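# Run machining cycles only on machines holding a blank

## Task

At the start, no vise on any of the four machines has air. Some vises hold a blank (a plain metal block) and some are empty. Every machine with a blank must complete a full cycle, and no empty machine may be cycled. On each machine's control column, pressing the black VISE AIR knob in clamps the vise. Shortly after it grips a blank, the blue CLAMPED lamp next to the knob turns on. The green CYCLE START button sits under the knob and only works when the guard's screen is closed and VISE AIR is pressed in. The amber lamp on top of the column shows that the cycle has finished. Setting off any machine's emergency stop fails the task, and so does the robot falling over or ending up tilted.

## Robot and tools

Robot: the LinearBot has an omnidirectional base, a column about 1.7 m tall and a carriage that slides up it (lift_m). The carriage holds two six-joint arms, each with a five-finger hand. Arm bases sit about 0.57 m + lift_m above the floor, and parts of the carriage hang about 0.15 m below them. A hand point reaches at most 0.78 m from its shoulder and only about 0.4 m below the arm base. Parked arm joints 1-6: 0, 0.05, 0.05, 1.45, 0, 0. Cameras: carriage_camera (forward, tilted about 20 degrees down), left_wrist_camera and right_wrist_camera (little-finger side, aimed at the hand point).

Frames: base frame in metres, origin on the floor under the base centre, x forward, y left, z up. The left_hand and right_hand readings are hand points in this frame; the true hand is often a little lower. base_odometry uses the starting base frame, counts wheel turns only (slip counts as travel), with heading in rad, left positive, -3.142 to 3.142.

move: one action. "base" holds exactly one relative offset from where the base stands: translate_m (forward +), strafe_m (left +), each -2 to 2 m, or rotate_rad (counter-clockwise +), -6.3 to 6.3. "joints" is one flat object for both arms, keyed by name, each an absolute target. lift_m 0 to 1 m. For each arm (left_ or right_ prefix), in rad: joint1 -2.617 to 3.054 (about vertical, 0 forward, + left); joint2 0 to 3.141 (shoulder: 0 upper arm back and level, 1.57 up, 3.14 forward and level); joint3 0 to 3.141 (elbow, 0 folded, 3.14 straight); joint4 -1.57 to 1.57 (wrist pitch, + lifts fingertips); joint5 -1.57 to 1.57 (wrist yaw, + turns fingertips right); joint6 -2.094 to 2.094 (roll, + clockwise seen from the forearm). Hand keys per side, unitless -1 to 1: _hand_little, _ring, _middle, _index, _thumb_bend (+1 straight, -1 curled), _thumb_turn (+1 beside palm, -1 opposite fingers). Settings, not motions: _hand_force_limit -1 to 1 (about 0 to 10 N fingertip, 15 N thumb) and _hand_speed -0.96 to 1 (full speed from +0.48). Both start at 0 and -0.8. "speeds" caps top speeds for this action only: translate_m/strafe_m 0.02-0.5 m/s, rotate_rad 0.05-1.57 rad/s, lift_m 0.08-0.27 m/s (default 0.25). "min_time_s" 0.1-8 s is a lower bound on arm motion time; too short makes arms swing fast and overshoot. "cameras" lists names or ["all"]. "blocking" false returns within about 0.5 s while motion continues; a later move replaces only the targets it names. An action lasts 15 s at most; after 14 s a move ends with "time_out". A call with no action just reports state and images.

wait: seconds 0 to 10; returns early once running moves rest. stop: brakes all your motions (not instantly; the base rolls on). zoom_image: camera plus region [x0, y0, x1, y1] in pixels, at most 504 by 504, from that camera's newest image. show_instructions: reference pages. finished_scene: ends the scene irreversibly; the goal must hold without the robot.

Results: base_status and joint_status give "done", "moving", "off_target" (resting short, maybe still pushing), "contact_stop", "time_out", "not_followed" or "limit_stop_at_motor_heat". The "move" line shows "done" or the worst status. An uncommanded stop, or a refused call, cancels the remaining move, wait and finished_scene calls in that reply. "joint command not followed" means an arm's targets were withheld because it would come within millimetres of itself or the other arm; recover by sending one arm its current readings with joint 1 turned away, then the other. on_its_own reports uncommanded behaviour. motor_effort is percent of maximum with a bracketed peak; a lift effort that keeps falling while lowering means a hand rests on something. Per-hand stopped_by lists six words (little, ring, middle, index, thumb_bend, thumb_turn): moving, target, force, stalled, fault. Finger loads are in N, positive when pushed open. Joint torques and motor temperatures list per-arm joint values; a MOTOR HOT line appears at 75 °C, and at 100 °C that arm goes limp for 30-60 s. Park arms to cool them and avoid leaving them stretched out while thinking.

Hand geometry: the hand point is 0.045 m in front of the palm; straight fingers extend 0.06-0.07 m past it. A knob or button can be pressed with a straight fingertip or the closed fist; keep motions slow near the column and press gently, since arms have no contact stop and keep pushing. The wrist bracket on the little-finger side can catch things.

Cautions: never hit the emergency stop; avoid hard pushes against machines. Base drives may end "contact_stop"; back off about 0.2 m. With joint2 under 0.8, turning joint1 outward 0.5 rad or more can hit the column. Keep the carriage low and arms in when driving to limit tipping. Never let the arms strike or press each other hard. Check the CLAMPED and amber lamps in images before moving on, and confirm which vises are empty before pressing anything.

Each tool is called after ">>>" as a command line: name --argument value for each argument, lists and objects as JSON in quotes; but a table of rows of numbers goes row by row, as --pt "numbers of a row", without its own name.

Reference images:

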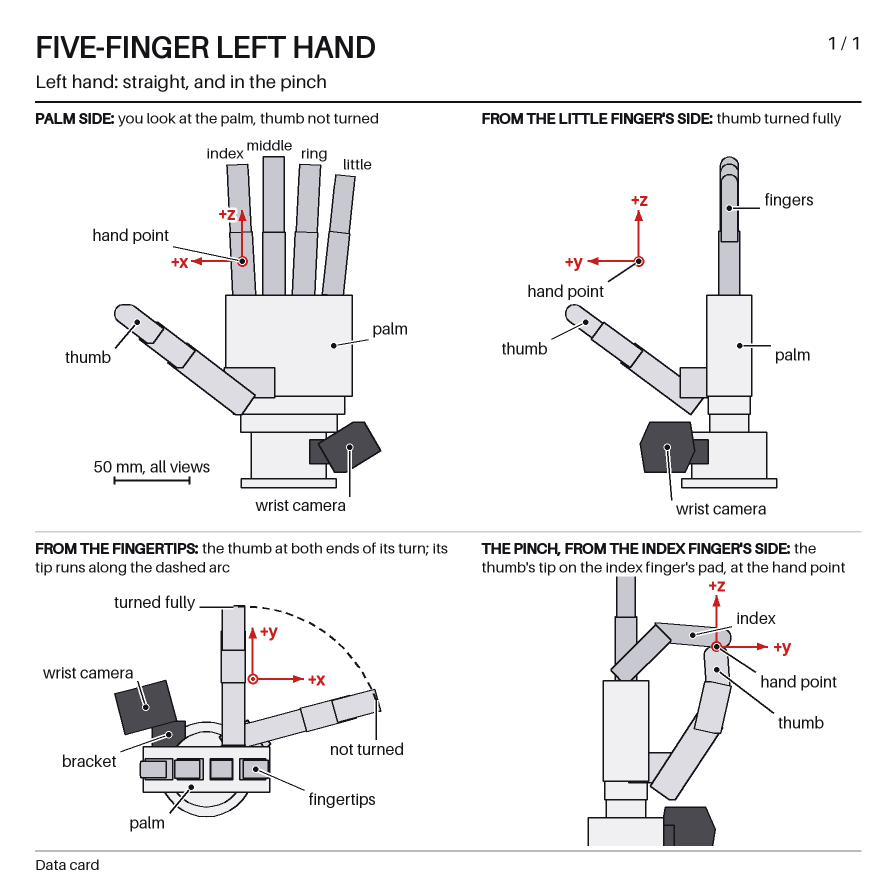

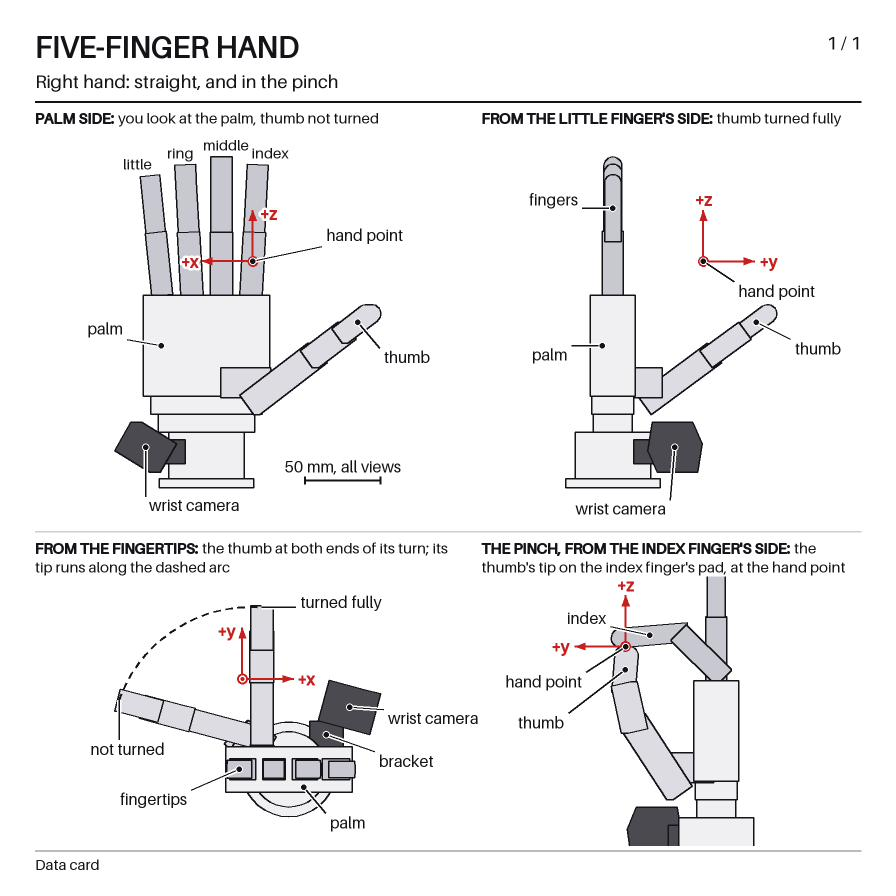

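## Session

>>> move

Scene clock: 0.00 s.
Joint torques (N m): no reading
Motor temperatures (°C): left_arm=[22 25 24 24 21 25] | right_arm=[21 24 26 27 20 24]
base_odometry: x=+0.000 y=+0.000 heading=+0.000
base_status: not commanded
joint_positions: lift_m=+0.300 left_joint1_rad=-0.008 left_joint2_rad=+0.060 left_joint3_rad=+0.036 left_joint4_rad=+1.406 left_joint5_rad=+0.008 left_joint6_rad=+0.048 right_joint1_rad=+0.001 right_joint2_rad=+0.058 right_joint3_rad=+0.048 right_joint4_rad=+1.454 right_joint5_rad=+0.048 right_joint6_rad=+0.003 left_hand_little=+1.000 left_hand_ring=+1.000 left_hand_middle=+1.000 left_hand_index=+1.000 left_hand_thumb_turn=+1.000 left_hand_thumb_bend=+1.000 left_hand_force_limit=+0.000 left_hand_speed=-0.800 right_hand_little=+1.000 right_hand_ring=+1.000 right_hand_middle=+1.000 right_hand_index=+1.000 right_hand_thumb_turn=+1.000 right_hand_thumb_bend=+1.000 right_hand_force_limit=+0.000 right_hand_speed=-0.800
joint_status: not commanded
left_hand_stopped_by: target,target,target,target,target,target
right_hand_stopped_by: target,target,target,target,target,target
left_little_load_n: 0.0
left_ring_load_n: 0.0
left_middle_load_n: 0.0
left_index_load_n: 0.0
left_thumb_bend_load_n: 0.0
left_thumb_turn_load_n: 0.0
right_little_load_n: 0.0
right_ring_load_n: 0.0
right_middle_load_n: 0.0
right_index_load_n: 0.0
right_thumb_bend_load_n: 0.0
right_thumb_turn_load_n: 0.0
motor_effort: lift_m=+19 drive_wheels=-1
left_hand: x=+0.3318 y=+0.2659 z=+1.3153 quat_wxyz=(+0.718, -0.062, +0.071, -0.690) (m; base frame)
right_hand: x=+0.3137 y=-0.2744 z=+1.3265 quat_wxyz=(+0.706, -0.027, +0.062, -0.705) (m; base frame)
pictures: carriage_camera, left_wrist_camera, right_wrist_camera
Images, in order (width x height): carriage_camera 672x504, left_wrist_camera 672x504, right_wrist_camera 672x504.

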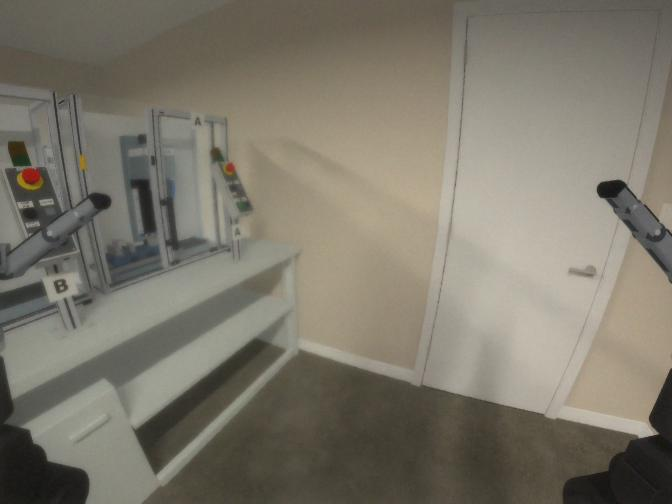

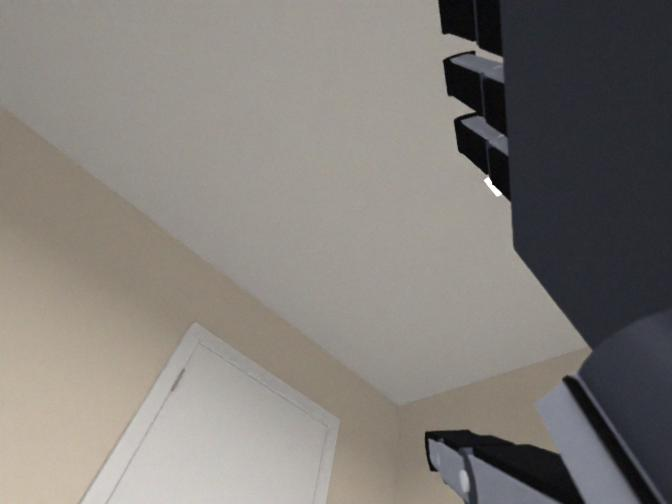

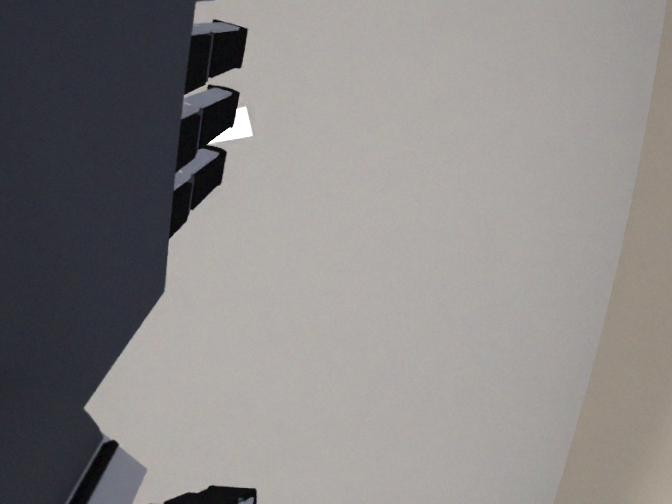

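>>> move --base '{"rotate_rad": 0.7}' --speeds '{"rotate_rad": 0.5}' --cameras '["carriage_camera"]'

Scene clock: 3.30 s.
Joint torques (N m): left_arm=[-0.34 2.73 5.89 0.07 -0.02 -0.04] | right_arm=[0.17 4.22 6.38 -0.07 0.06 -0.09]
move: done
base_odometry: x=+0.000 y=+0.000 heading=+0.700
base_status: done
joint_positions: lift_m=+0.300 left_joint1_rad=-0.008 left_joint2_rad=+0.060 left_joint3_rad=+0.036 left_joint4_rad=+1.406 left_joint5_rad=+0.008 left_joint6_rad=+0.048 right_joint1_rad=+0.001 right_joint2_rad=+0.058 right_joint3_rad=+0.048 right_joint4_rad=+1.454 right_joint5_rad=+0.048 right_joint6_rad=+0.003 left_hand_little=+1.000 left_hand_ring=+1.000 left_hand_middle=+1.000 left_hand_index=+1.000 left_hand_thumb_turn=+1.000 left_hand_thumb_bend=+1.000 left_hand_force_limit=+0.000 left_hand_speed=-0.800 right_hand_little=+1.000 right_hand_ring=+1.000 right_hand_middle=+1.000 right_hand_index=+1.000 right_hand_thumb_turn=+1.000 right_hand_thumb_bend=+1.000 right_hand_force_limit=+0.000 right_hand_speed=-0.800
joint_status: not commanded
left_hand_stopped_by: target,target,target,target,target,target
right_hand_stopped_by: target,target,target,target,target,target
left_little_load_n: 0.0
left_ring_load_n: -0.5
left_middle_load_n: 0.0
left_index_load_n: 0.0
left_thumb_bend_load_n: 0.0
left_thumb_turn_load_n: 0.0
right_little_load_n: 0.0
right_ring_load_n: 0.0
right_middle_load_n: 0.0
right_index_load_n: 0.0
right_thumb_bend_load_n: 0.0
right_thumb_turn_load_n: 0.0
motor_effort: lift_m=+19(20) drive_wheels=+3(7)
left_hand: x=+0.3318 y=+0.2659 z=+1.3153 quat_wxyz=(+0.718, -0.062, +0.071, -0.690) (m; base frame)
right_hand: x=+0.3137 y=-0.2744 z=+1.3265 quat_wxyz=(+0.706, -0.027, +0.062, -0.705) (m; base frame)
pictures: carriage_camera
Images, in order (width x height): carriage_camera 672x504.

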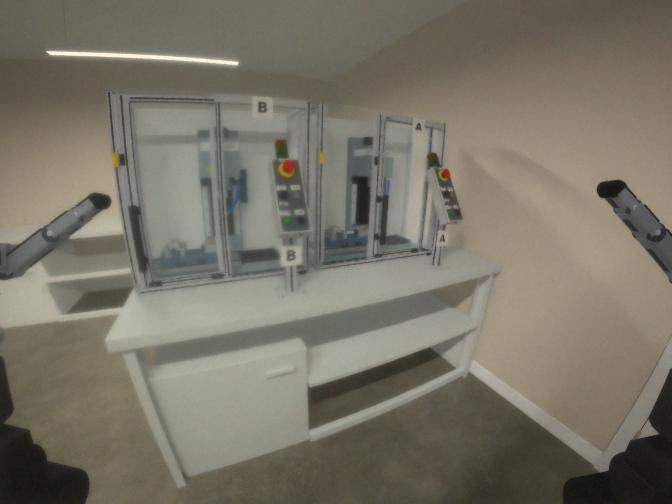

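>>> move --base '{"rotate_rad": 0.87}' --speeds '{"rotate_rad": 0.5}' --cameras '["carriage_camera"]'

>>> move --base '{"rotate_rad": 1.0}' --speeds '{"rotate_rad": 0.5}' --cameras '["carriage_camera"]'

Scene clock: 6.97 s.
Joint torques (N m): left_arm=[-0.34 2.76 5.86 0.07 -0.02 -0.05] | right_arm=[0.17 4.23 6.39 -0.07 0.06 -0.08]
move: done
base_odometry: x=+0.000 y=+0.000 heading=+1.569
base_status: done
joint_positions: lift_m=+0.300 left_joint1_rad=-0.008 left_joint2_rad=+0.060 left_joint3_rad=+0.036 left_joint4_rad=+1.406 left_joint5_rad=+0.008 left_joint6_rad=+0.048 right_joint1_rad=+0.001 right_joint2_rad=+0.058 right_joint3_rad=+0.048 right_joint4_rad=+1.454 right_joint5_rad=+0.048 right_joint6_rad=+0.003 left_hand_little=+1.000 left_hand_ring=+1.000 left_hand_middle=+1.000 left_hand_index=+1.000 left_hand_thumb_turn=+1.000 left_hand_thumb_bend=+1.000 left_hand_force_limit=+0.000 left_hand_speed=-0.800 right_hand_little=+1.000 right_hand_ring=+1.000 right_hand_middle=+1.000 right_hand_index=+1.000 right_hand_thumb_turn=+1.000 right_hand_thumb_bend=+1.000 right_hand_force_limit=+0.000 right_hand_speed=-0.800
joint_status: not commanded
left_hand_stopped_by: target,target,target,target,target,target
right_hand_stopped_by: target,target,target,target,target,target
left_little_load_n: 0.0
left_ring_load_n: 0.0
left_middle_load_n: 0.0
left_index_load_n: 0.0
left_thumb_bend_load_n: 0.0
left_thumb_turn_load_n: 0.0
right_little_load_n: 0.0
right_ring_load_n: 0.0
right_middle_load_n: 0.0
right_index_load_n: 0.0
right_thumb_bend_load_n: 0.0
right_thumb_turn_load_n: 0.0
motor_effort: lift_m=+19(19) drive_wheels=+2(6)
left_hand: x=+0.3318 y=+0.2659 z=+1.3153 quat_wxyz=(+0.718, -0.062, +0.071, -0.690) (m; base frame)
right_hand: x=+0.3137 y=-0.2744 z=+1.3265 quat_wxyz=(+0.706, -0.027, +0.062, -0.705) (m; base frame)
pictures: carriage_camera
Images, in order (width x height): carriage_camera 672x504.

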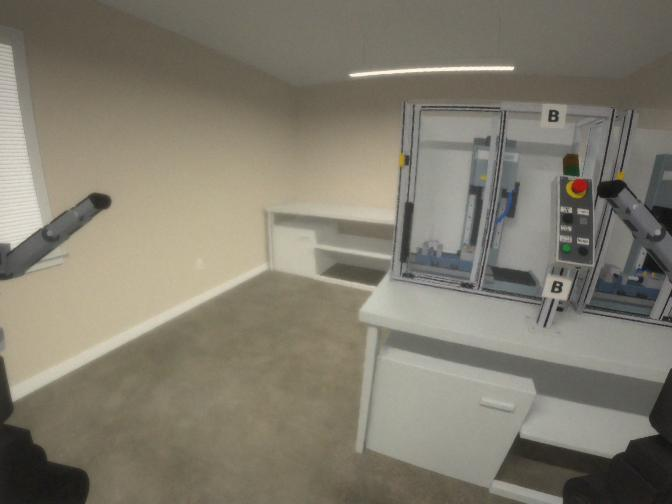

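Scene clock: 9.90 s.
Joint torques (N m): left_arm=[-0.32 2.76 5.87 0.07 -0.02 -0.04] | right_arm=[0.17 4.25 6.38 -0.07 0.06 -0.09]
move: done
base_odometry: x=+0.000 y=+0.000 heading=+2.569
base_status: done
joint_positions: lift_m=+0.300 left_joint1_rad=-0.008 left_joint2_rad=+0.060 left_joint3_rad=+0.036 left_joint4_rad=+1.406 left_joint5_rad=+0.008 left_joint6_rad=+0.048 right_joint1_rad=+0.001 right_joint2_rad=+0.058 right_joint3_rad=+0.048 right_joint4_rad=+1.454 right_joint5_rad=+0.048 right_joint6_rad=+0.003 left_hand_little=+1.000 left_hand_ring=+1.000 left_hand_middle=+1.000 left_hand_index=+1.000 left_hand_thumb_turn=+1.000 left_hand_thumb_bend=+1.000 left_hand_force_limit=+0.000 left_hand_speed=-0.800 right_hand_little=+1.000 right_hand_ring=+1.000 right_hand_middle=+1.000 right_hand_index=+1.000 right_hand_thumb_turn=+1.000 right_hand_thumb_bend=+1.000 right_hand_force_limit=+0.000 right_hand_speed=-0.800
joint_status: not commanded
left_hand_stopped_by: target,target,target,target,target,target
right_hand_stopped_by: target,target,target,target,target,target
left_little_load_n: 0.0
left_ring_load_n: 0.0
left_middle_load_n: 0.0
left_index_load_n: 0.0
left_thumb_bend_load_n: 0.0
left_thumb_turn_load_n: 0.5
right_little_load_n: 0.0
right_ring_load_n: 0.0
right_middle_load_n: 0.0
right_index_load_n: 0.5
right_thumb_bend_load_n: 0.0
right_thumb_turn_load_n: 0.0
motor_effort: lift_m=+18(20) drive_wheels=+2(6)
left_hand: x=+0.3318 y=+0.2659 z=+1.3153 quat_wxyz=(+0.718, -0.062, +0.071, -0.690) (m; base frame)
right_hand: x=+0.3137 y=-0.2744 z=+1.3265 quat_wxyz=(+0.706, -0.027, +0.062, -0.705) (m; base frame)
pictures: carriage_camera
Images, in order (width x height): carriage_camera 672x504.

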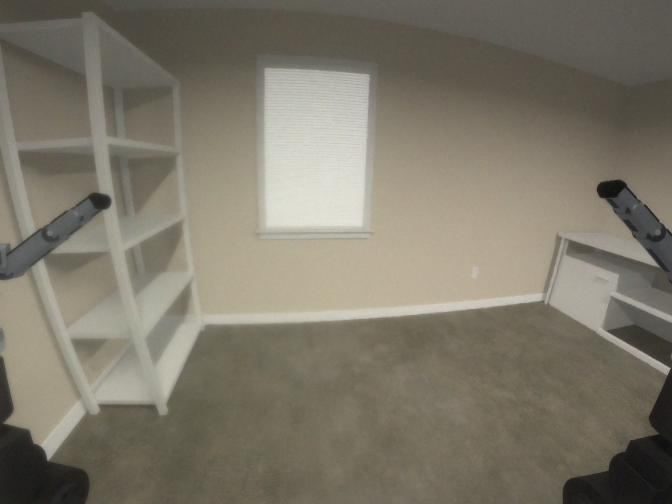

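>>> move --base '{"rotate_rad": 1.2}' --speeds '{"rotate_rad": 0.7}' --cameras '["carriage_camera"]'

>>> move --base '{"rotate_rad": 1.2}' --speeds '{"rotate_rad": 0.7}' --cameras '["carriage_camera"]'

Scene clock: 13.70 s.
Joint torques (N m): left_arm=[-0.29 2.74 5.86 0.07 -0.02 -0.04] | right_arm=[0.17 4.22 6.37 -0.07 0.06 -0.09]
move: done
base_odometry: x=+0.000 y=+0.000 heading=-2.514
base_status: done
joint_positions: lift_m=+0.300 left_joint1_rad=-0.008 left_joint2_rad=+0.060 left_joint3_rad=+0.036 left_joint4_rad=+1.406 left_joint5_rad=+0.008 left_joint6_rad=+0.048 right_joint1_rad=+0.001 right_joint2_rad=+0.058 right_joint3_rad=+0.048 right_joint4_rad=+1.454 right_joint5_rad=+0.048 right_joint6_rad=+0.003 left_hand_little=+1.000 left_hand_ring=+1.000 left_hand_middle=+1.000 left_hand_index=+1.000 left_hand_thumb_turn=+1.000 left_hand_thumb_bend=+1.000 left_hand_force_limit=+0.000 left_hand_speed=-0.800 right_hand_little=+1.000 right_hand_ring=+1.000 right_hand_middle=+1.000 right_hand_index=+1.000 right_hand_thumb_turn=+1.000 right_hand_thumb_bend=+1.000 right_hand_force_limit=+0.000 right_hand_speed=-0.800
joint_status: not commanded
left_hand_stopped_by: target,target,target,target,target,target
right_hand_stopped_by: target,target,target,target,target,target
left_little_load_n: 0.0
left_ring_load_n: 0.0
left_middle_load_n: 0.0
left_index_load_n: 0.0
left_thumb_bend_load_n: 0.0
left_thumb_turn_load_n: 0.0
right_little_load_n: 0.0
right_ring_load_n: 0.0
right_middle_load_n: 0.0
right_index_load_n: 0.0
right_thumb_bend_load_n: 0.0
right_thumb_turn_load_n: 0.0
motor_effort: lift_m=+18(20) drive_wheels=+2(7)
left_hand: x=+0.3318 y=+0.2659 z=+1.3153 quat_wxyz=(+0.718, -0.062, +0.071, -0.690) (m; base frame)
right_hand: x=+0.3137 y=-0.2744 z=+1.3265 quat_wxyz=(+0.706, -0.027, +0.062, -0.705) (m; base frame)
pictures: carriage_camera
Images, in order (width x height): carriage_camera 672x504.

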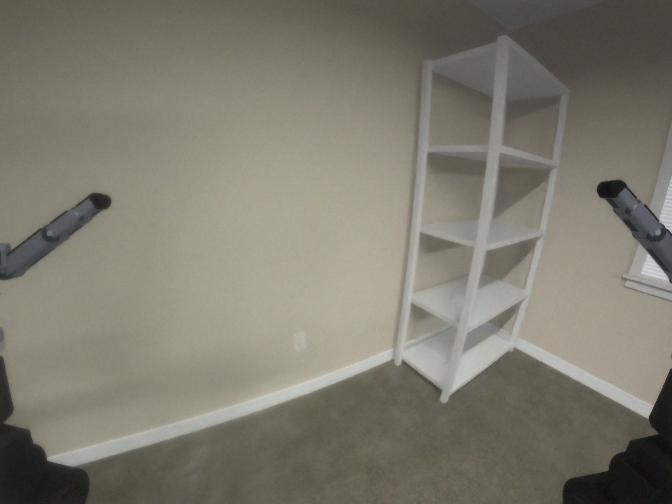

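Scene clock: 16.60 s.
Joint torques (N m): left_arm=[-0.32 2.74 5.87 0.07 -0.02 -0.04] | right_arm=[0.18 4.22 6.39 -0.07 0.06 -0.09]
move: done
base_odometry: x=+0.000 y=+0.000 heading=-1.315
base_status: done
joint_positions: lift_m=+0.300 left_joint1_rad=-0.008 left_joint2_rad=+0.060 left_joint3_rad=+0.036 left_joint4_rad=+1.406 left_joint5_rad=+0.008 left_joint6_rad=+0.048 right_joint1_rad=+0.001 right_joint2_rad=+0.058 right_joint3_rad=+0.048 right_joint4_rad=+1.454 right_joint5_rad=+0.048 right_joint6_rad=+0.003 left_hand_little=+1.000 left_hand_ring=+1.000 left_hand_middle=+1.000 left_hand_index=+1.000 left_hand_thumb_turn=+1.000 left_hand_thumb_bend=+1.000 left_hand_force_limit=+0.000 left_hand_speed=-0.800 right_hand_little=+1.000 right_hand_ring=+1.000 right_hand_middle=+1.000 right_hand_index=+1.000 right_hand_thumb_turn=+1.000 right_hand_thumb_bend=+1.000 right_hand_force_limit=+0.000 right_hand_speed=-0.800
joint_status: not commanded
left_hand_stopped_by: target,target,target,target,target,target
right_hand_stopped_by: target,target,target,target,target,target
left_little_load_n: 0.0
left_ring_load_n: 0.0
left_middle_load_n: 0.0
left_index_load_n: 0.0
left_thumb_bend_load_n: 0.0
left_thumb_turn_load_n: 0.0
right_little_load_n: 0.0
right_ring_load_n: 0.0
right_middle_load_n: 0.0
right_index_load_n: 0.0
right_thumb_bend_load_n: 0.0
right_thumb_turn_load_n: 0.0
motor_effort: lift_m=+18(20) drive_wheels=+2(7)
left_hand: x=+0.3318 y=+0.2659 z=+1.3153 quat_wxyz=(+0.718, -0.062, +0.071, -0.690) (m; base frame)
right_hand: x=+0.3137 y=-0.2744 z=+1.3265 quat_wxyz=(+0.706, -0.027, +0.062, -0.705) (m; base frame)
pictures: carriage_camera
Images, in order (width x height): carriage_camera 672x504.

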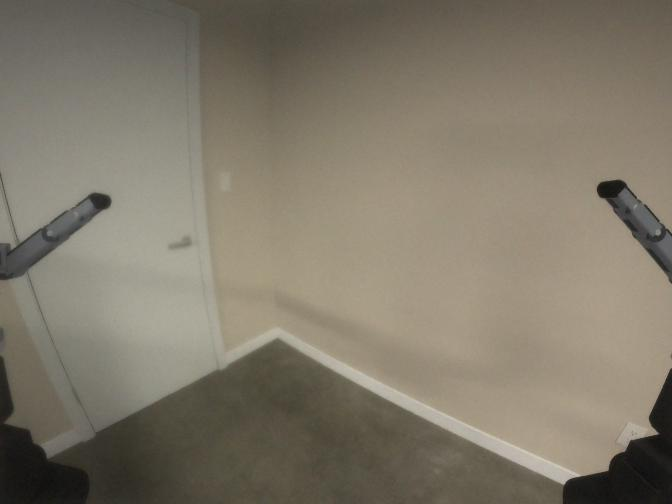

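>>> move --base '{"rotate_rad": 2.445}' --speeds '{"rotate_rad": 0.8}' --cameras '["carriage_camera"]'

Scene clock: 23.47 s.
Joint torques (N m): left_arm=[-0.34 2.76 5.86 0.07 -0.02 -0.04] | right_arm=[0.18 4.23 6.39 -0.08 0.06 -0.09]
move: done
base_odometry: x=+0.000 y=+0.000 heading=+1.130
base_status: done
joint_positions: lift_m=+0.300 left_joint1_rad=-0.008 left_joint2_rad=+0.060 left_joint3_rad=+0.036 left_joint4_rad=+1.406 left_joint5_rad=+0.008 left_joint6_rad=+0.048 right_joint1_rad=+0.001 right_joint2_rad=+0.058 right_joint3_rad=+0.048 right_joint4_rad=+1.454 right_joint5_rad=+0.048 right_joint6_rad=+0.003 left_hand_little=+1.000 left_hand_ring=+1.000 left_hand_middle=+1.000 left_hand_index=+1.000 left_hand_thumb_turn=+1.000 left_hand_thumb_bend=+1.000 left_hand_force_limit=+0.000 left_hand_speed=-0.800 right_hand_little=+1.000 right_hand_ring=+1.000 right_hand_middle=+1.000 right_hand_index=+1.000 right_hand_thumb_turn=+1.000 right_hand_thumb_bend=+1.000 right_hand_force_limit=+0.000 right_hand_speed=-0.800
joint_status: not commanded
left_hand_stopped_by: target,target,target,target,target,target
right_hand_stopped_by: target,target,target,target,target,target
left_little_load_n: 0.0
left_ring_load_n: 0.0
left_middle_load_n: 0.0
left_index_load_n: 0.0
left_thumb_bend_load_n: 0.0
left_thumb_turn_load_n: 0.0
right_little_load_n: 0.0
right_ring_load_n: 0.0
right_middle_load_n: 0.0
right_index_load_n: 0.0
right_thumb_bend_load_n: 0.0
right_thumb_turn_load_n: 0.0
motor_effort: lift_m=+18(20) drive_wheels=+3(7)
left_hand: x=+0.3318 y=+0.2659 z=+1.3153 quat_wxyz=(+0.718, -0.062, +0.071, -0.690) (m; base frame)
right_hand: x=+0.3137 y=-0.2744 z=+1.3265 quat_wxyz=(+0.706, -0.027, +0.062, -0.705) (m; base frame)
pictures: carriage_camera
Images, in order (width x height): carriage_camera 672x504.

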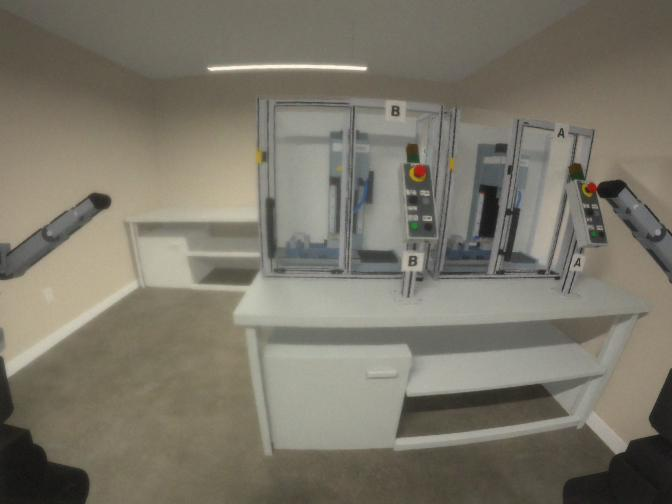

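>>> zoom_image --camera "carriage_camera" --region '[240, 80, 460, 310]'

>>> zoom_image --camera "carriage_camera" --region '[430, 90, 640, 310]'

Scaled by 2.191.

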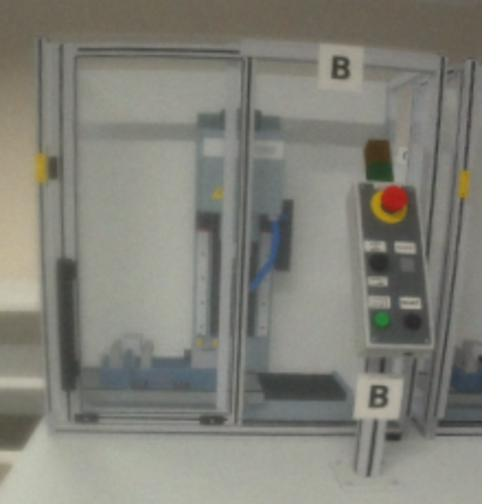

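Scaled by 2.291.

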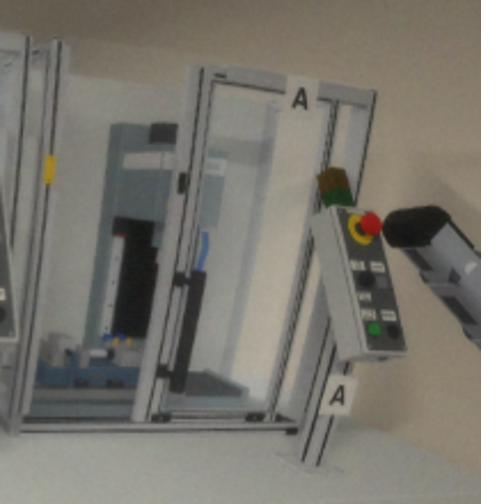

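>>> move --base '{"translate_m": 0.35}' --speeds '{"translate_m": 0.2}' --cameras '["carriage_camera"]'

>>> zoom_image --camera "carriage_camera" --region '[230, 60, 480, 310]'

>>> zoom_image --camera "carriage_camera" --region '[420, 60, 670, 310]'

Scene clock: 29.40 s.
Joint torques (N m): left_arm=[-0.32 2.73 5.9 0.06 -0.02 -0.04] | right_arm=[0.18 4.23 6.41 -0.06 0.06 -0.09]
move: done
base_odometry: x=+0.149 y=+0.317 heading=+1.131
base_status: done
joint_positions: lift_m=+0.300 left_joint1_rad=-0.008 left_joint2_rad=+0.060 left_joint3_rad=+0.036 left_joint4_rad=+1.406 left_joint5_rad=+0.008 left_joint6_rad=+0.048 right_joint1_rad=+0.001 right_joint2_rad=+0.058 right_joint3_rad=+0.048 right_joint4_rad=+1.454 right_joint5_rad=+0.048 right_joint6_rad=+0.003 left_hand_little=+1.000 left_hand_ring=+1.000 left_hand_middle=+1.000 left_hand_index=+1.000 left_hand_thumb_turn=+1.000 left_hand_thumb_bend=+1.000 left_hand_force_limit=+0.000 left_hand_speed=-0.800 right_hand_little=+1.000 right_hand_ring=+1.000 right_hand_middle=+1.000 right_hand_index=+1.000 right_hand_thumb_turn=+1.000 right_hand_thumb_bend=+1.000 right_hand_force_limit=+0.000 right_hand_speed=-0.800
joint_status: not commanded
left_hand_stopped_by: target,target,target,target,target,target
right_hand_stopped_by: target,target,target,target,target,target
left_little_load_n: 0.0
left_ring_load_n: 0.0
left_middle_load_n: 0.0
left_index_load_n: 0.0
left_thumb_bend_load_n: 0.0
left_thumb_turn_load_n: 0.0
right_little_load_n: 0.0
right_ring_load_n: 0.0
right_middle_load_n: 0.0
right_index_load_n: 0.0
right_thumb_bend_load_n: 0.0
right_thumb_turn_load_n: 0.0
motor_effort: lift_m=+19(20) drive_wheels=-4(9)
left_hand: x=+0.3318 y=+0.2659 z=+1.3153 quat_wxyz=(+0.718, -0.062, +0.071, -0.690) (m; base frame)
right_hand: x=+0.3138 y=-0.2744 z=+1.3265 quat_wxyz=(+0.706, -0.028, +0.062, -0.705) (m; base frame)
pictures: carriage_camera
Images, in order (width x height): carriage_camera 672x504.

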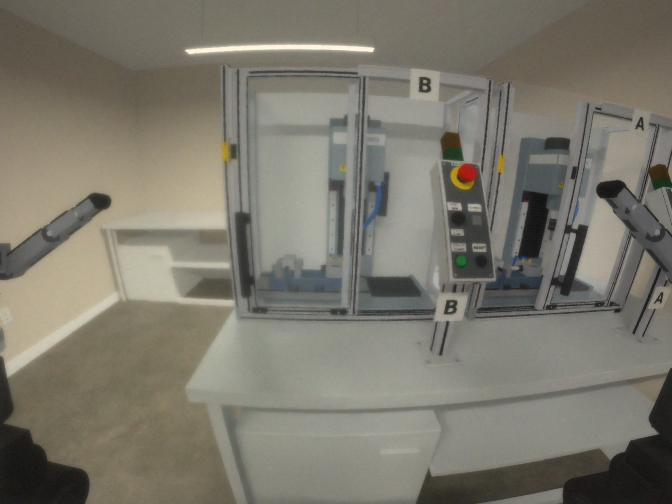

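Scaled by 2.016.

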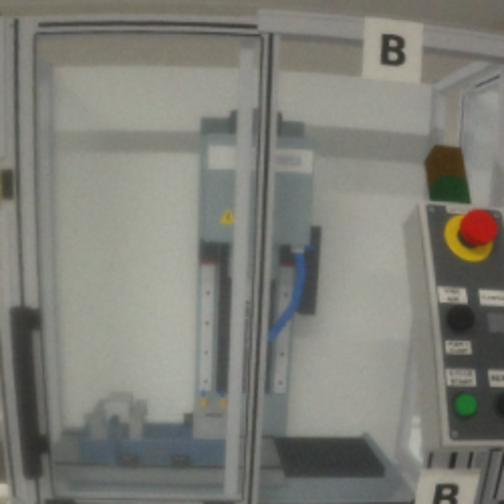

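Scaled by 2.016.

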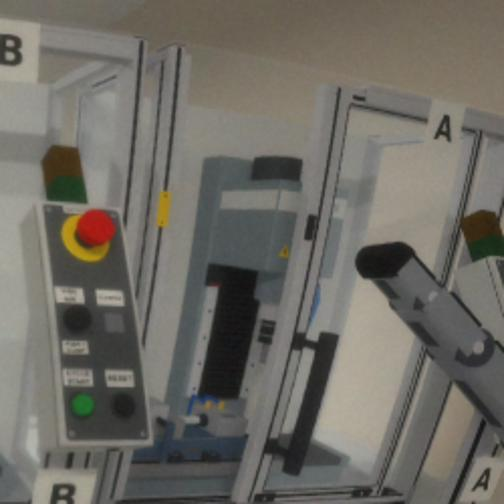

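>>> move --base '{"strafe_m": -0.3}' --speeds '{"strafe_m": 0.2}' --cameras '["carriage_camera"]'

>>> zoom_image --camera "carriage_camera" --region '[100, 60, 350, 320]'

>>> zoom_image --camera "carriage_camera" --region '[320, 60, 600, 320]'

Scene clock: 33.50 s.
Joint torques (N m): left_arm=[-0.32 2.76 5.87 0.07 -0.01 -0.05] | right_arm=[0.21 4.22 6.39 -0.07 0.06 -0.09]
move: done
base_odometry: x=+0.421 y=+0.189 heading=+1.131
base_status: done
joint_positions: lift_m=+0.300 left_joint1_rad=-0.008 left_joint2_rad=+0.060 left_joint3_rad=+0.036 left_joint4_rad=+1.406 left_joint5_rad=+0.008 left_joint6_rad=+0.048 right_joint1_rad=+0.001 right_joint2_rad=+0.058 right_joint3_rad=+0.048 right_joint4_rad=+1.454 right_joint5_rad=+0.048 right_joint6_rad=+0.003 left_hand_little=+1.000 left_hand_ring=+1.000 left_hand_middle=+1.000 left_hand_index=+1.000 left_hand_thumb_turn=+1.000 left_hand_thumb_bend=+1.000 left_hand_force_limit=+0.000 left_hand_speed=-0.800 right_hand_little=+1.000 right_hand_ring=+1.000 right_hand_middle=+1.000 right_hand_index=+1.000 right_hand_thumb_turn=+1.000 right_hand_thumb_bend=+1.000 right_hand_force_limit=+0.000 right_hand_speed=-0.800
joint_status: not commanded
left_hand_stopped_by: target,target,target,target,target,target
right_hand_stopped_by: target,target,target,target,target,target
left_little_load_n: 0.0
left_ring_load_n: 0.0
left_middle_load_n: 0.0
left_index_load_n: 0.0
left_thumb_bend_load_n: 0.0
left_thumb_turn_load_n: 0.0
right_little_load_n: 0.0
right_ring_load_n: 0.0
right_middle_load_n: 0.0
right_index_load_n: 0.0
right_thumb_bend_load_n: 0.0
right_thumb_turn_load_n: 0.0
motor_effort: lift_m=+18(19) drive_wheels=-1(7)
left_hand: x=+0.3318 y=+0.2660 z=+1.3153 quat_wxyz=(+0.718, -0.062, +0.071, -0.690) (m; base frame)
right_hand: x=+0.3138 y=-0.2744 z=+1.3265 quat_wxyz=(+0.706, -0.028, +0.062, -0.705) (m; base frame)
pictures: carriage_camera
Images, in order (width x height): carriage_camera 672x504.

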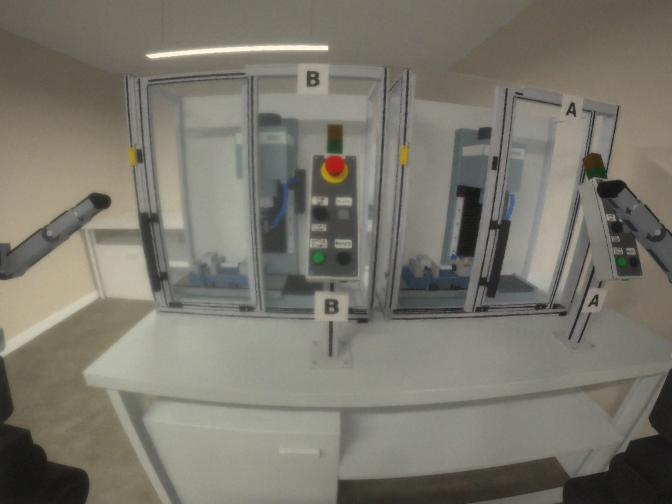

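Scaled by 1.938.

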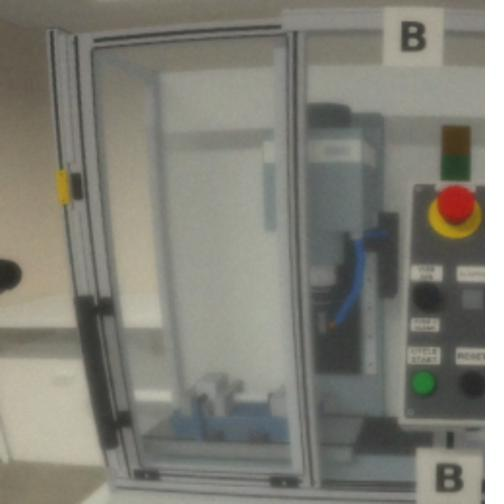

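Scaled by 1.800.

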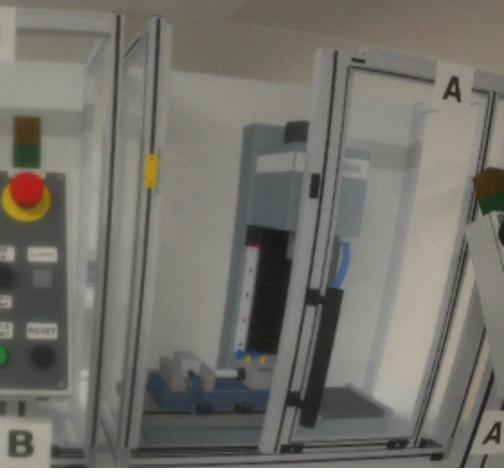

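>>> zoom_image --camera "carriage_camera" --region '[390, 220, 480, 300]'

>>> zoom_image --camera "carriage_camera" --region '[170, 230, 270, 310]'

>>> zoom_image --camera "carriage_camera" --region '[290, 120, 380, 290]'

Scaled by 5.600.

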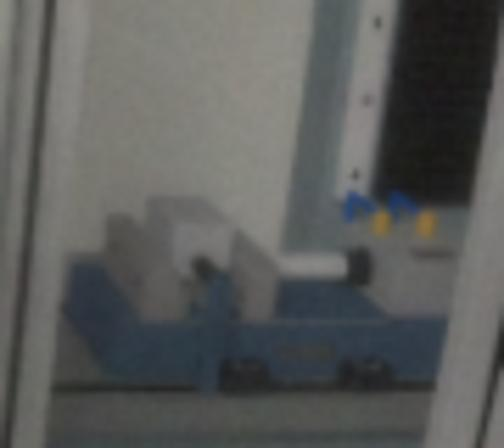

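Scaled by 5.040.

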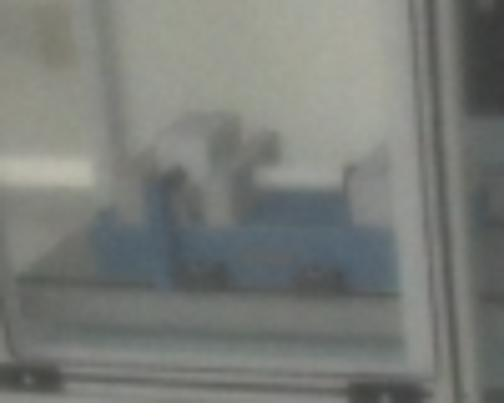

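Scaled by 2.965.

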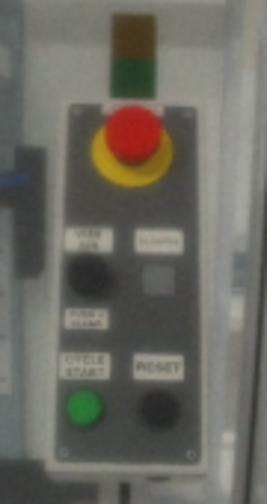

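>>> move --joints '{"right_joint1_rad": 0, "right_joint2_rad": 1.57, "right_joint3_rad": 1.2, "right_joint4_rad": 0, "right_joint5_rad": 0, "right_joint6_rad": 0, "right_hand_little": -1, "right_hand_ring": -1, "right_hand_middle": -1}' --min_time_s 3 --cameras '["all"]'

Scene clock: 47.63 s.
Joint torques (N m): left_arm=[-0.31 2.74 5.87 0.08 -0.02 -0.05] | right_arm=[0.09 -6.09 10.97 1.98 -0.02 -0.11]
move: done
base_odometry: x=+0.421 y=+0.189 heading=+1.131
base_status: not commanded
joint_positions: lift_m=+0.300 left_joint1_rad=-0.008 left_joint2_rad=+0.060 left_joint3_rad=+0.036 left_joint4_rad=+1.406 left_joint5_rad=+0.008 left_joint6_rad=+0.048 right_joint1_rad=+0.001 right_joint2_rad=+1.552 right_joint3_rad=+1.172 right_joint4_rad=+0.017 right_joint5_rad=+0.012 right_joint6_rad=+0.003 left_hand_little=+1.000 left_hand_ring=+1.000 left_hand_middle=+1.000 left_hand_index=+1.000 left_hand_thumb_turn=+1.000 left_hand_thumb_bend=+1.000 left_hand_force_limit=+0.000 left_hand_speed=-0.800 right_hand_little=-1.000 right_hand_ring=-1.000 right_hand_middle=-1.000 right_hand_index=+1.000 right_hand_thumb_turn=+1.000 right_hand_thumb_bend=+1.000 right_hand_force_limit=+0.000 right_hand_speed=-0.800
joint_status: all done
left_hand_stopped_by: target,target,target,target,target,target
right_hand_stopped_by: target,target,target,target,target,target
left_little_load_n: 0.0
left_ring_load_n: 0.0
left_middle_load_n: 0.0
left_index_load_n: 0.0
left_thumb_bend_load_n: 0.0
left_thumb_turn_load_n: 0.0
right_little_load_n: 0.0
right_ring_load_n: 0.0
right_middle_load_n: 0.0
right_index_load_n: 0.0
right_thumb_bend_load_n: 0.0
right_thumb_turn_load_n: -0.5
motor_effort: lift_m=+18(20) drive_wheels=-1(2)
left_hand: x=+0.3318 y=+0.2660 z=+1.3153 quat_wxyz=(+0.718, -0.062, +0.071, -0.690) (m; base frame)
right_hand: x=+0.7127 y=-0.2670 z=+1.0710 quat_wxyz=(+0.399, -0.579, +0.585, -0.404) (m; base frame)
pictures: carriage_camera, left_wrist_camera, right_wrist_camera
Images, in order (width x height): carriage_camera 672x504, left_wrist_camera 672x504, right_wrist_camera 672x504.

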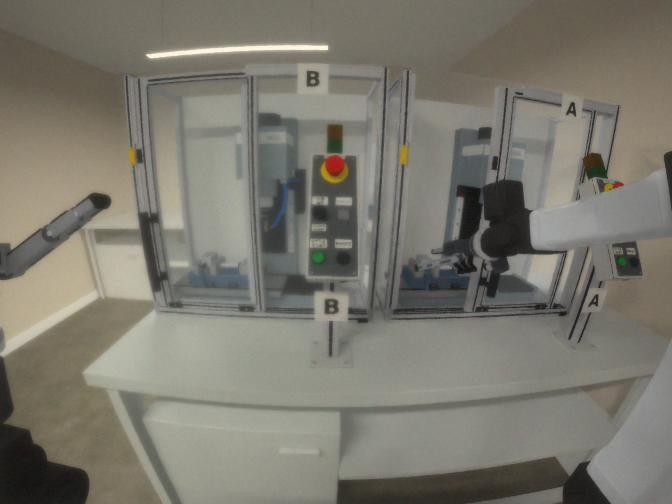

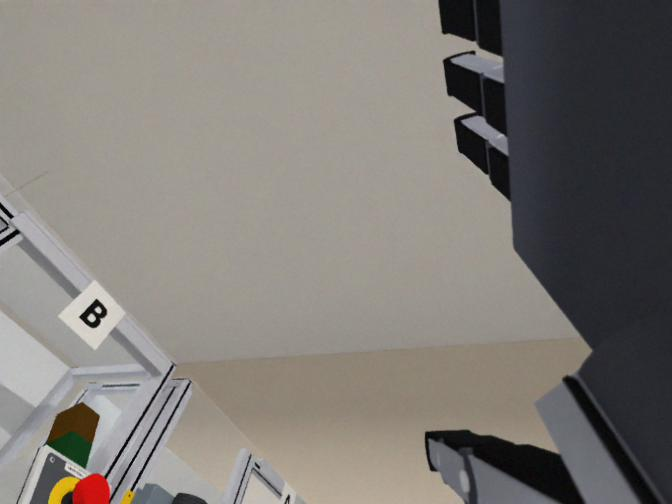

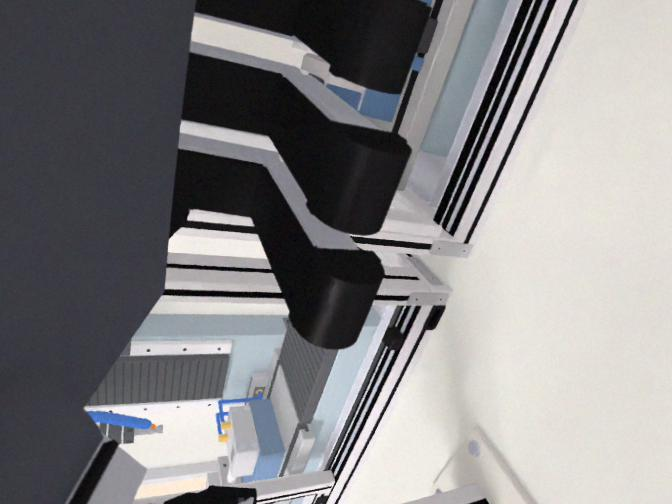

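>>> zoom_image --camera "carriage_camera" --region '[290, 120, 550, 320]'

Scaled by 1.938.

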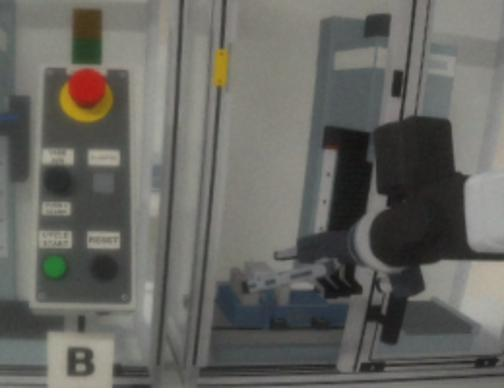

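>>> move --base '{"translate_m": -0.2}' --joints '{"lift_m": 0.4}' --speeds '{"translate_m": 0.15}'

>>> move --base '{"strafe_m": 0.3}' --speeds '{"strafe_m": 0.15}' --cameras '["carriage_camera", "right_wrist_camera"]'

>>> zoom_image --camera "carriage_camera" --region '[360, 120, 560, 320]'

Scene clock: 56.23 s.
Joint torques (N m): left_arm=[-0.34 2.76 5.85 0.08 -0.02 -0.04] | right_arm=[0.09 -7.24 9.74 2.08 -0.01 -0.11]
move: done
base_odometry: x=+0.335 y=+0.008 heading=+1.131
base_status: done
joint_positions: lift_m=+0.400 left_joint1_rad=-0.008 left_joint2_rad=+0.060 left_joint3_rad=+0.036 left_joint4_rad=+1.405 left_joint5_rad=+0.008 left_joint6_rad=+0.048 right_joint1_rad=+0.001 right_joint2_rad=+1.562 right_joint3_rad=+1.184 right_joint4_rad=+0.004 right_joint5_rad=+0.011 right_joint6_rad=+0.003 left_hand_little=+1.000 left_hand_ring=+1.000 left_hand_middle=+1.000 left_hand_index=+1.000 left_hand_thumb_turn=+1.000 left_hand_thumb_bend=+1.000 left_hand_force_limit=+0.000 left_hand_speed=-0.800 right_hand_little=-1.000 right_hand_ring=-1.000 right_hand_middle=-1.000 right_hand_index=+1.000 right_hand_thumb_turn=+1.000 right_hand_thumb_bend=+1.000 right_hand_force_limit=+0.000 right_hand_speed=-0.800
joint_status: all done
left_hand_stopped_by: target,target,target,target,target,target
right_hand_stopped_by: target,target,target,target,target,target
left_little_load_n: 0.0
left_ring_load_n: 0.0
left_middle_load_n: 0.0
left_index_load_n: -0.5
left_thumb_bend_load_n: 0.0
left_thumb_turn_load_n: 0.0
right_little_load_n: 0.0
right_ring_load_n: 0.0
right_middle_load_n: 0.0
right_index_load_n: 0.0
right_thumb_bend_load_n: 0.0
right_thumb_turn_load_n: 0.0
motor_effort: lift_m=+18(24) drive_wheels=-1(6)
left_hand: x=+0.3319 y=+0.2660 z=+1.4152 quat_wxyz=(+0.718, -0.062, +0.071, -0.690) (m; base frame)
right_hand: x=+0.7138 y=-0.2668 z=+1.1690 quat_wxyz=(+0.396, -0.581, +0.587, -0.401) (m; base frame)
pictures: none

Scene clock: 59.23 s.
Joint torques (N m): left_arm=[-0.32 2.74 5.9 0.06 -0.01 -0.04] | right_arm=[0.24 -7.09 9.84 2.09 0.04 -0.12]
move: done
base_odometry: x=+0.064 y=+0.136 heading=+1.131
base_status: done
joint_positions: lift_m=+0.400 left_joint1_rad=-0.008 left_joint2_rad=+0.060 left_joint3_rad=+0.036 left_joint4_rad=+1.405 left_joint5_rad=+0.008 left_joint6_rad=+0.048 right_joint1_rad=+0.000 right_joint2_rad=+1.562 right_joint3_rad=+1.184 right_joint4_rad=+0.004 right_joint5_rad=+0.009 right_joint6_rad=+0.003 left_hand_little=+1.000 left_hand_ring=+1.000 left_hand_middle=+1.000 left_hand_index=+1.000 left_hand_thumb_turn=+1.000 left_hand_thumb_bend=+1.000 left_hand_force_limit=+0.000 left_hand_speed=-0.800 right_hand_little=-1.000 right_hand_ring=-1.000 right_hand_middle=-1.000 right_hand_index=+1.000 right_hand_thumb_turn=+1.000 right_hand_thumb_bend=+1.000 right_hand_force_limit=+0.000 right_hand_speed=-0.800
joint_status: not commanded
left_hand_stopped_by: target,target,target,target,target,target
right_hand_stopped_by: target,target,target,target,target,target
left_little_load_n: 0.0
left_ring_load_n: 0.0
left_middle_load_n: -0.5
left_index_load_n: 0.0
left_thumb_bend_load_n: 0.0
left_thumb_turn_load_n: 0.0
right_little_load_n: 0.0
right_ring_load_n: 0.0
right_middle_load_n: 0.0
right_index_load_n: 0.0
right_thumb_bend_load_n: 0.5
right_thumb_turn_load_n: 0.0
motor_effort: lift_m=+18(20) drive_wheels=-1(5)
left_hand: x=+0.3319 y=+0.2659 z=+1.4152 quat_wxyz=(+0.718, -0.062, +0.071, -0.690) (m; base frame)
right_hand: x=+0.7138 y=-0.2669 z=+1.1690 quat_wxyz=(+0.396, -0.581, +0.587, -0.400) (m; base frame)
pictures: carriage_camera, right_wrist_camera
Images, in order (width x height): carriage_camera 672x504, right_wrist_camera 672x504.

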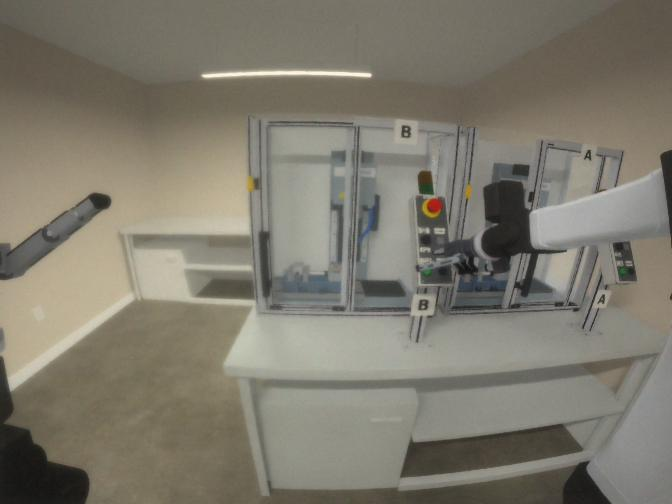

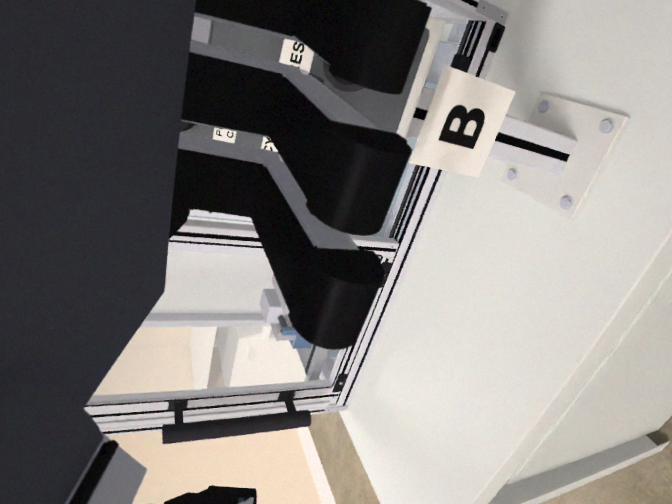

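Scaled by 2.520.

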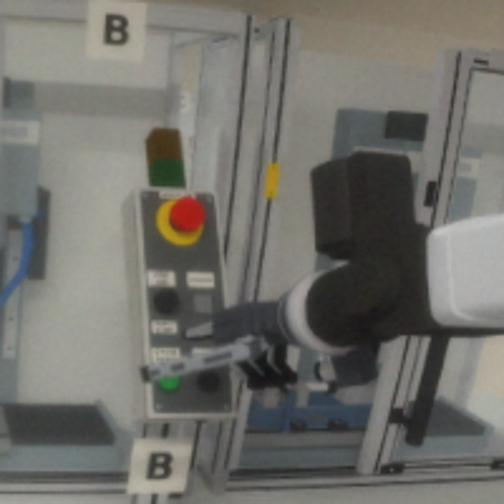

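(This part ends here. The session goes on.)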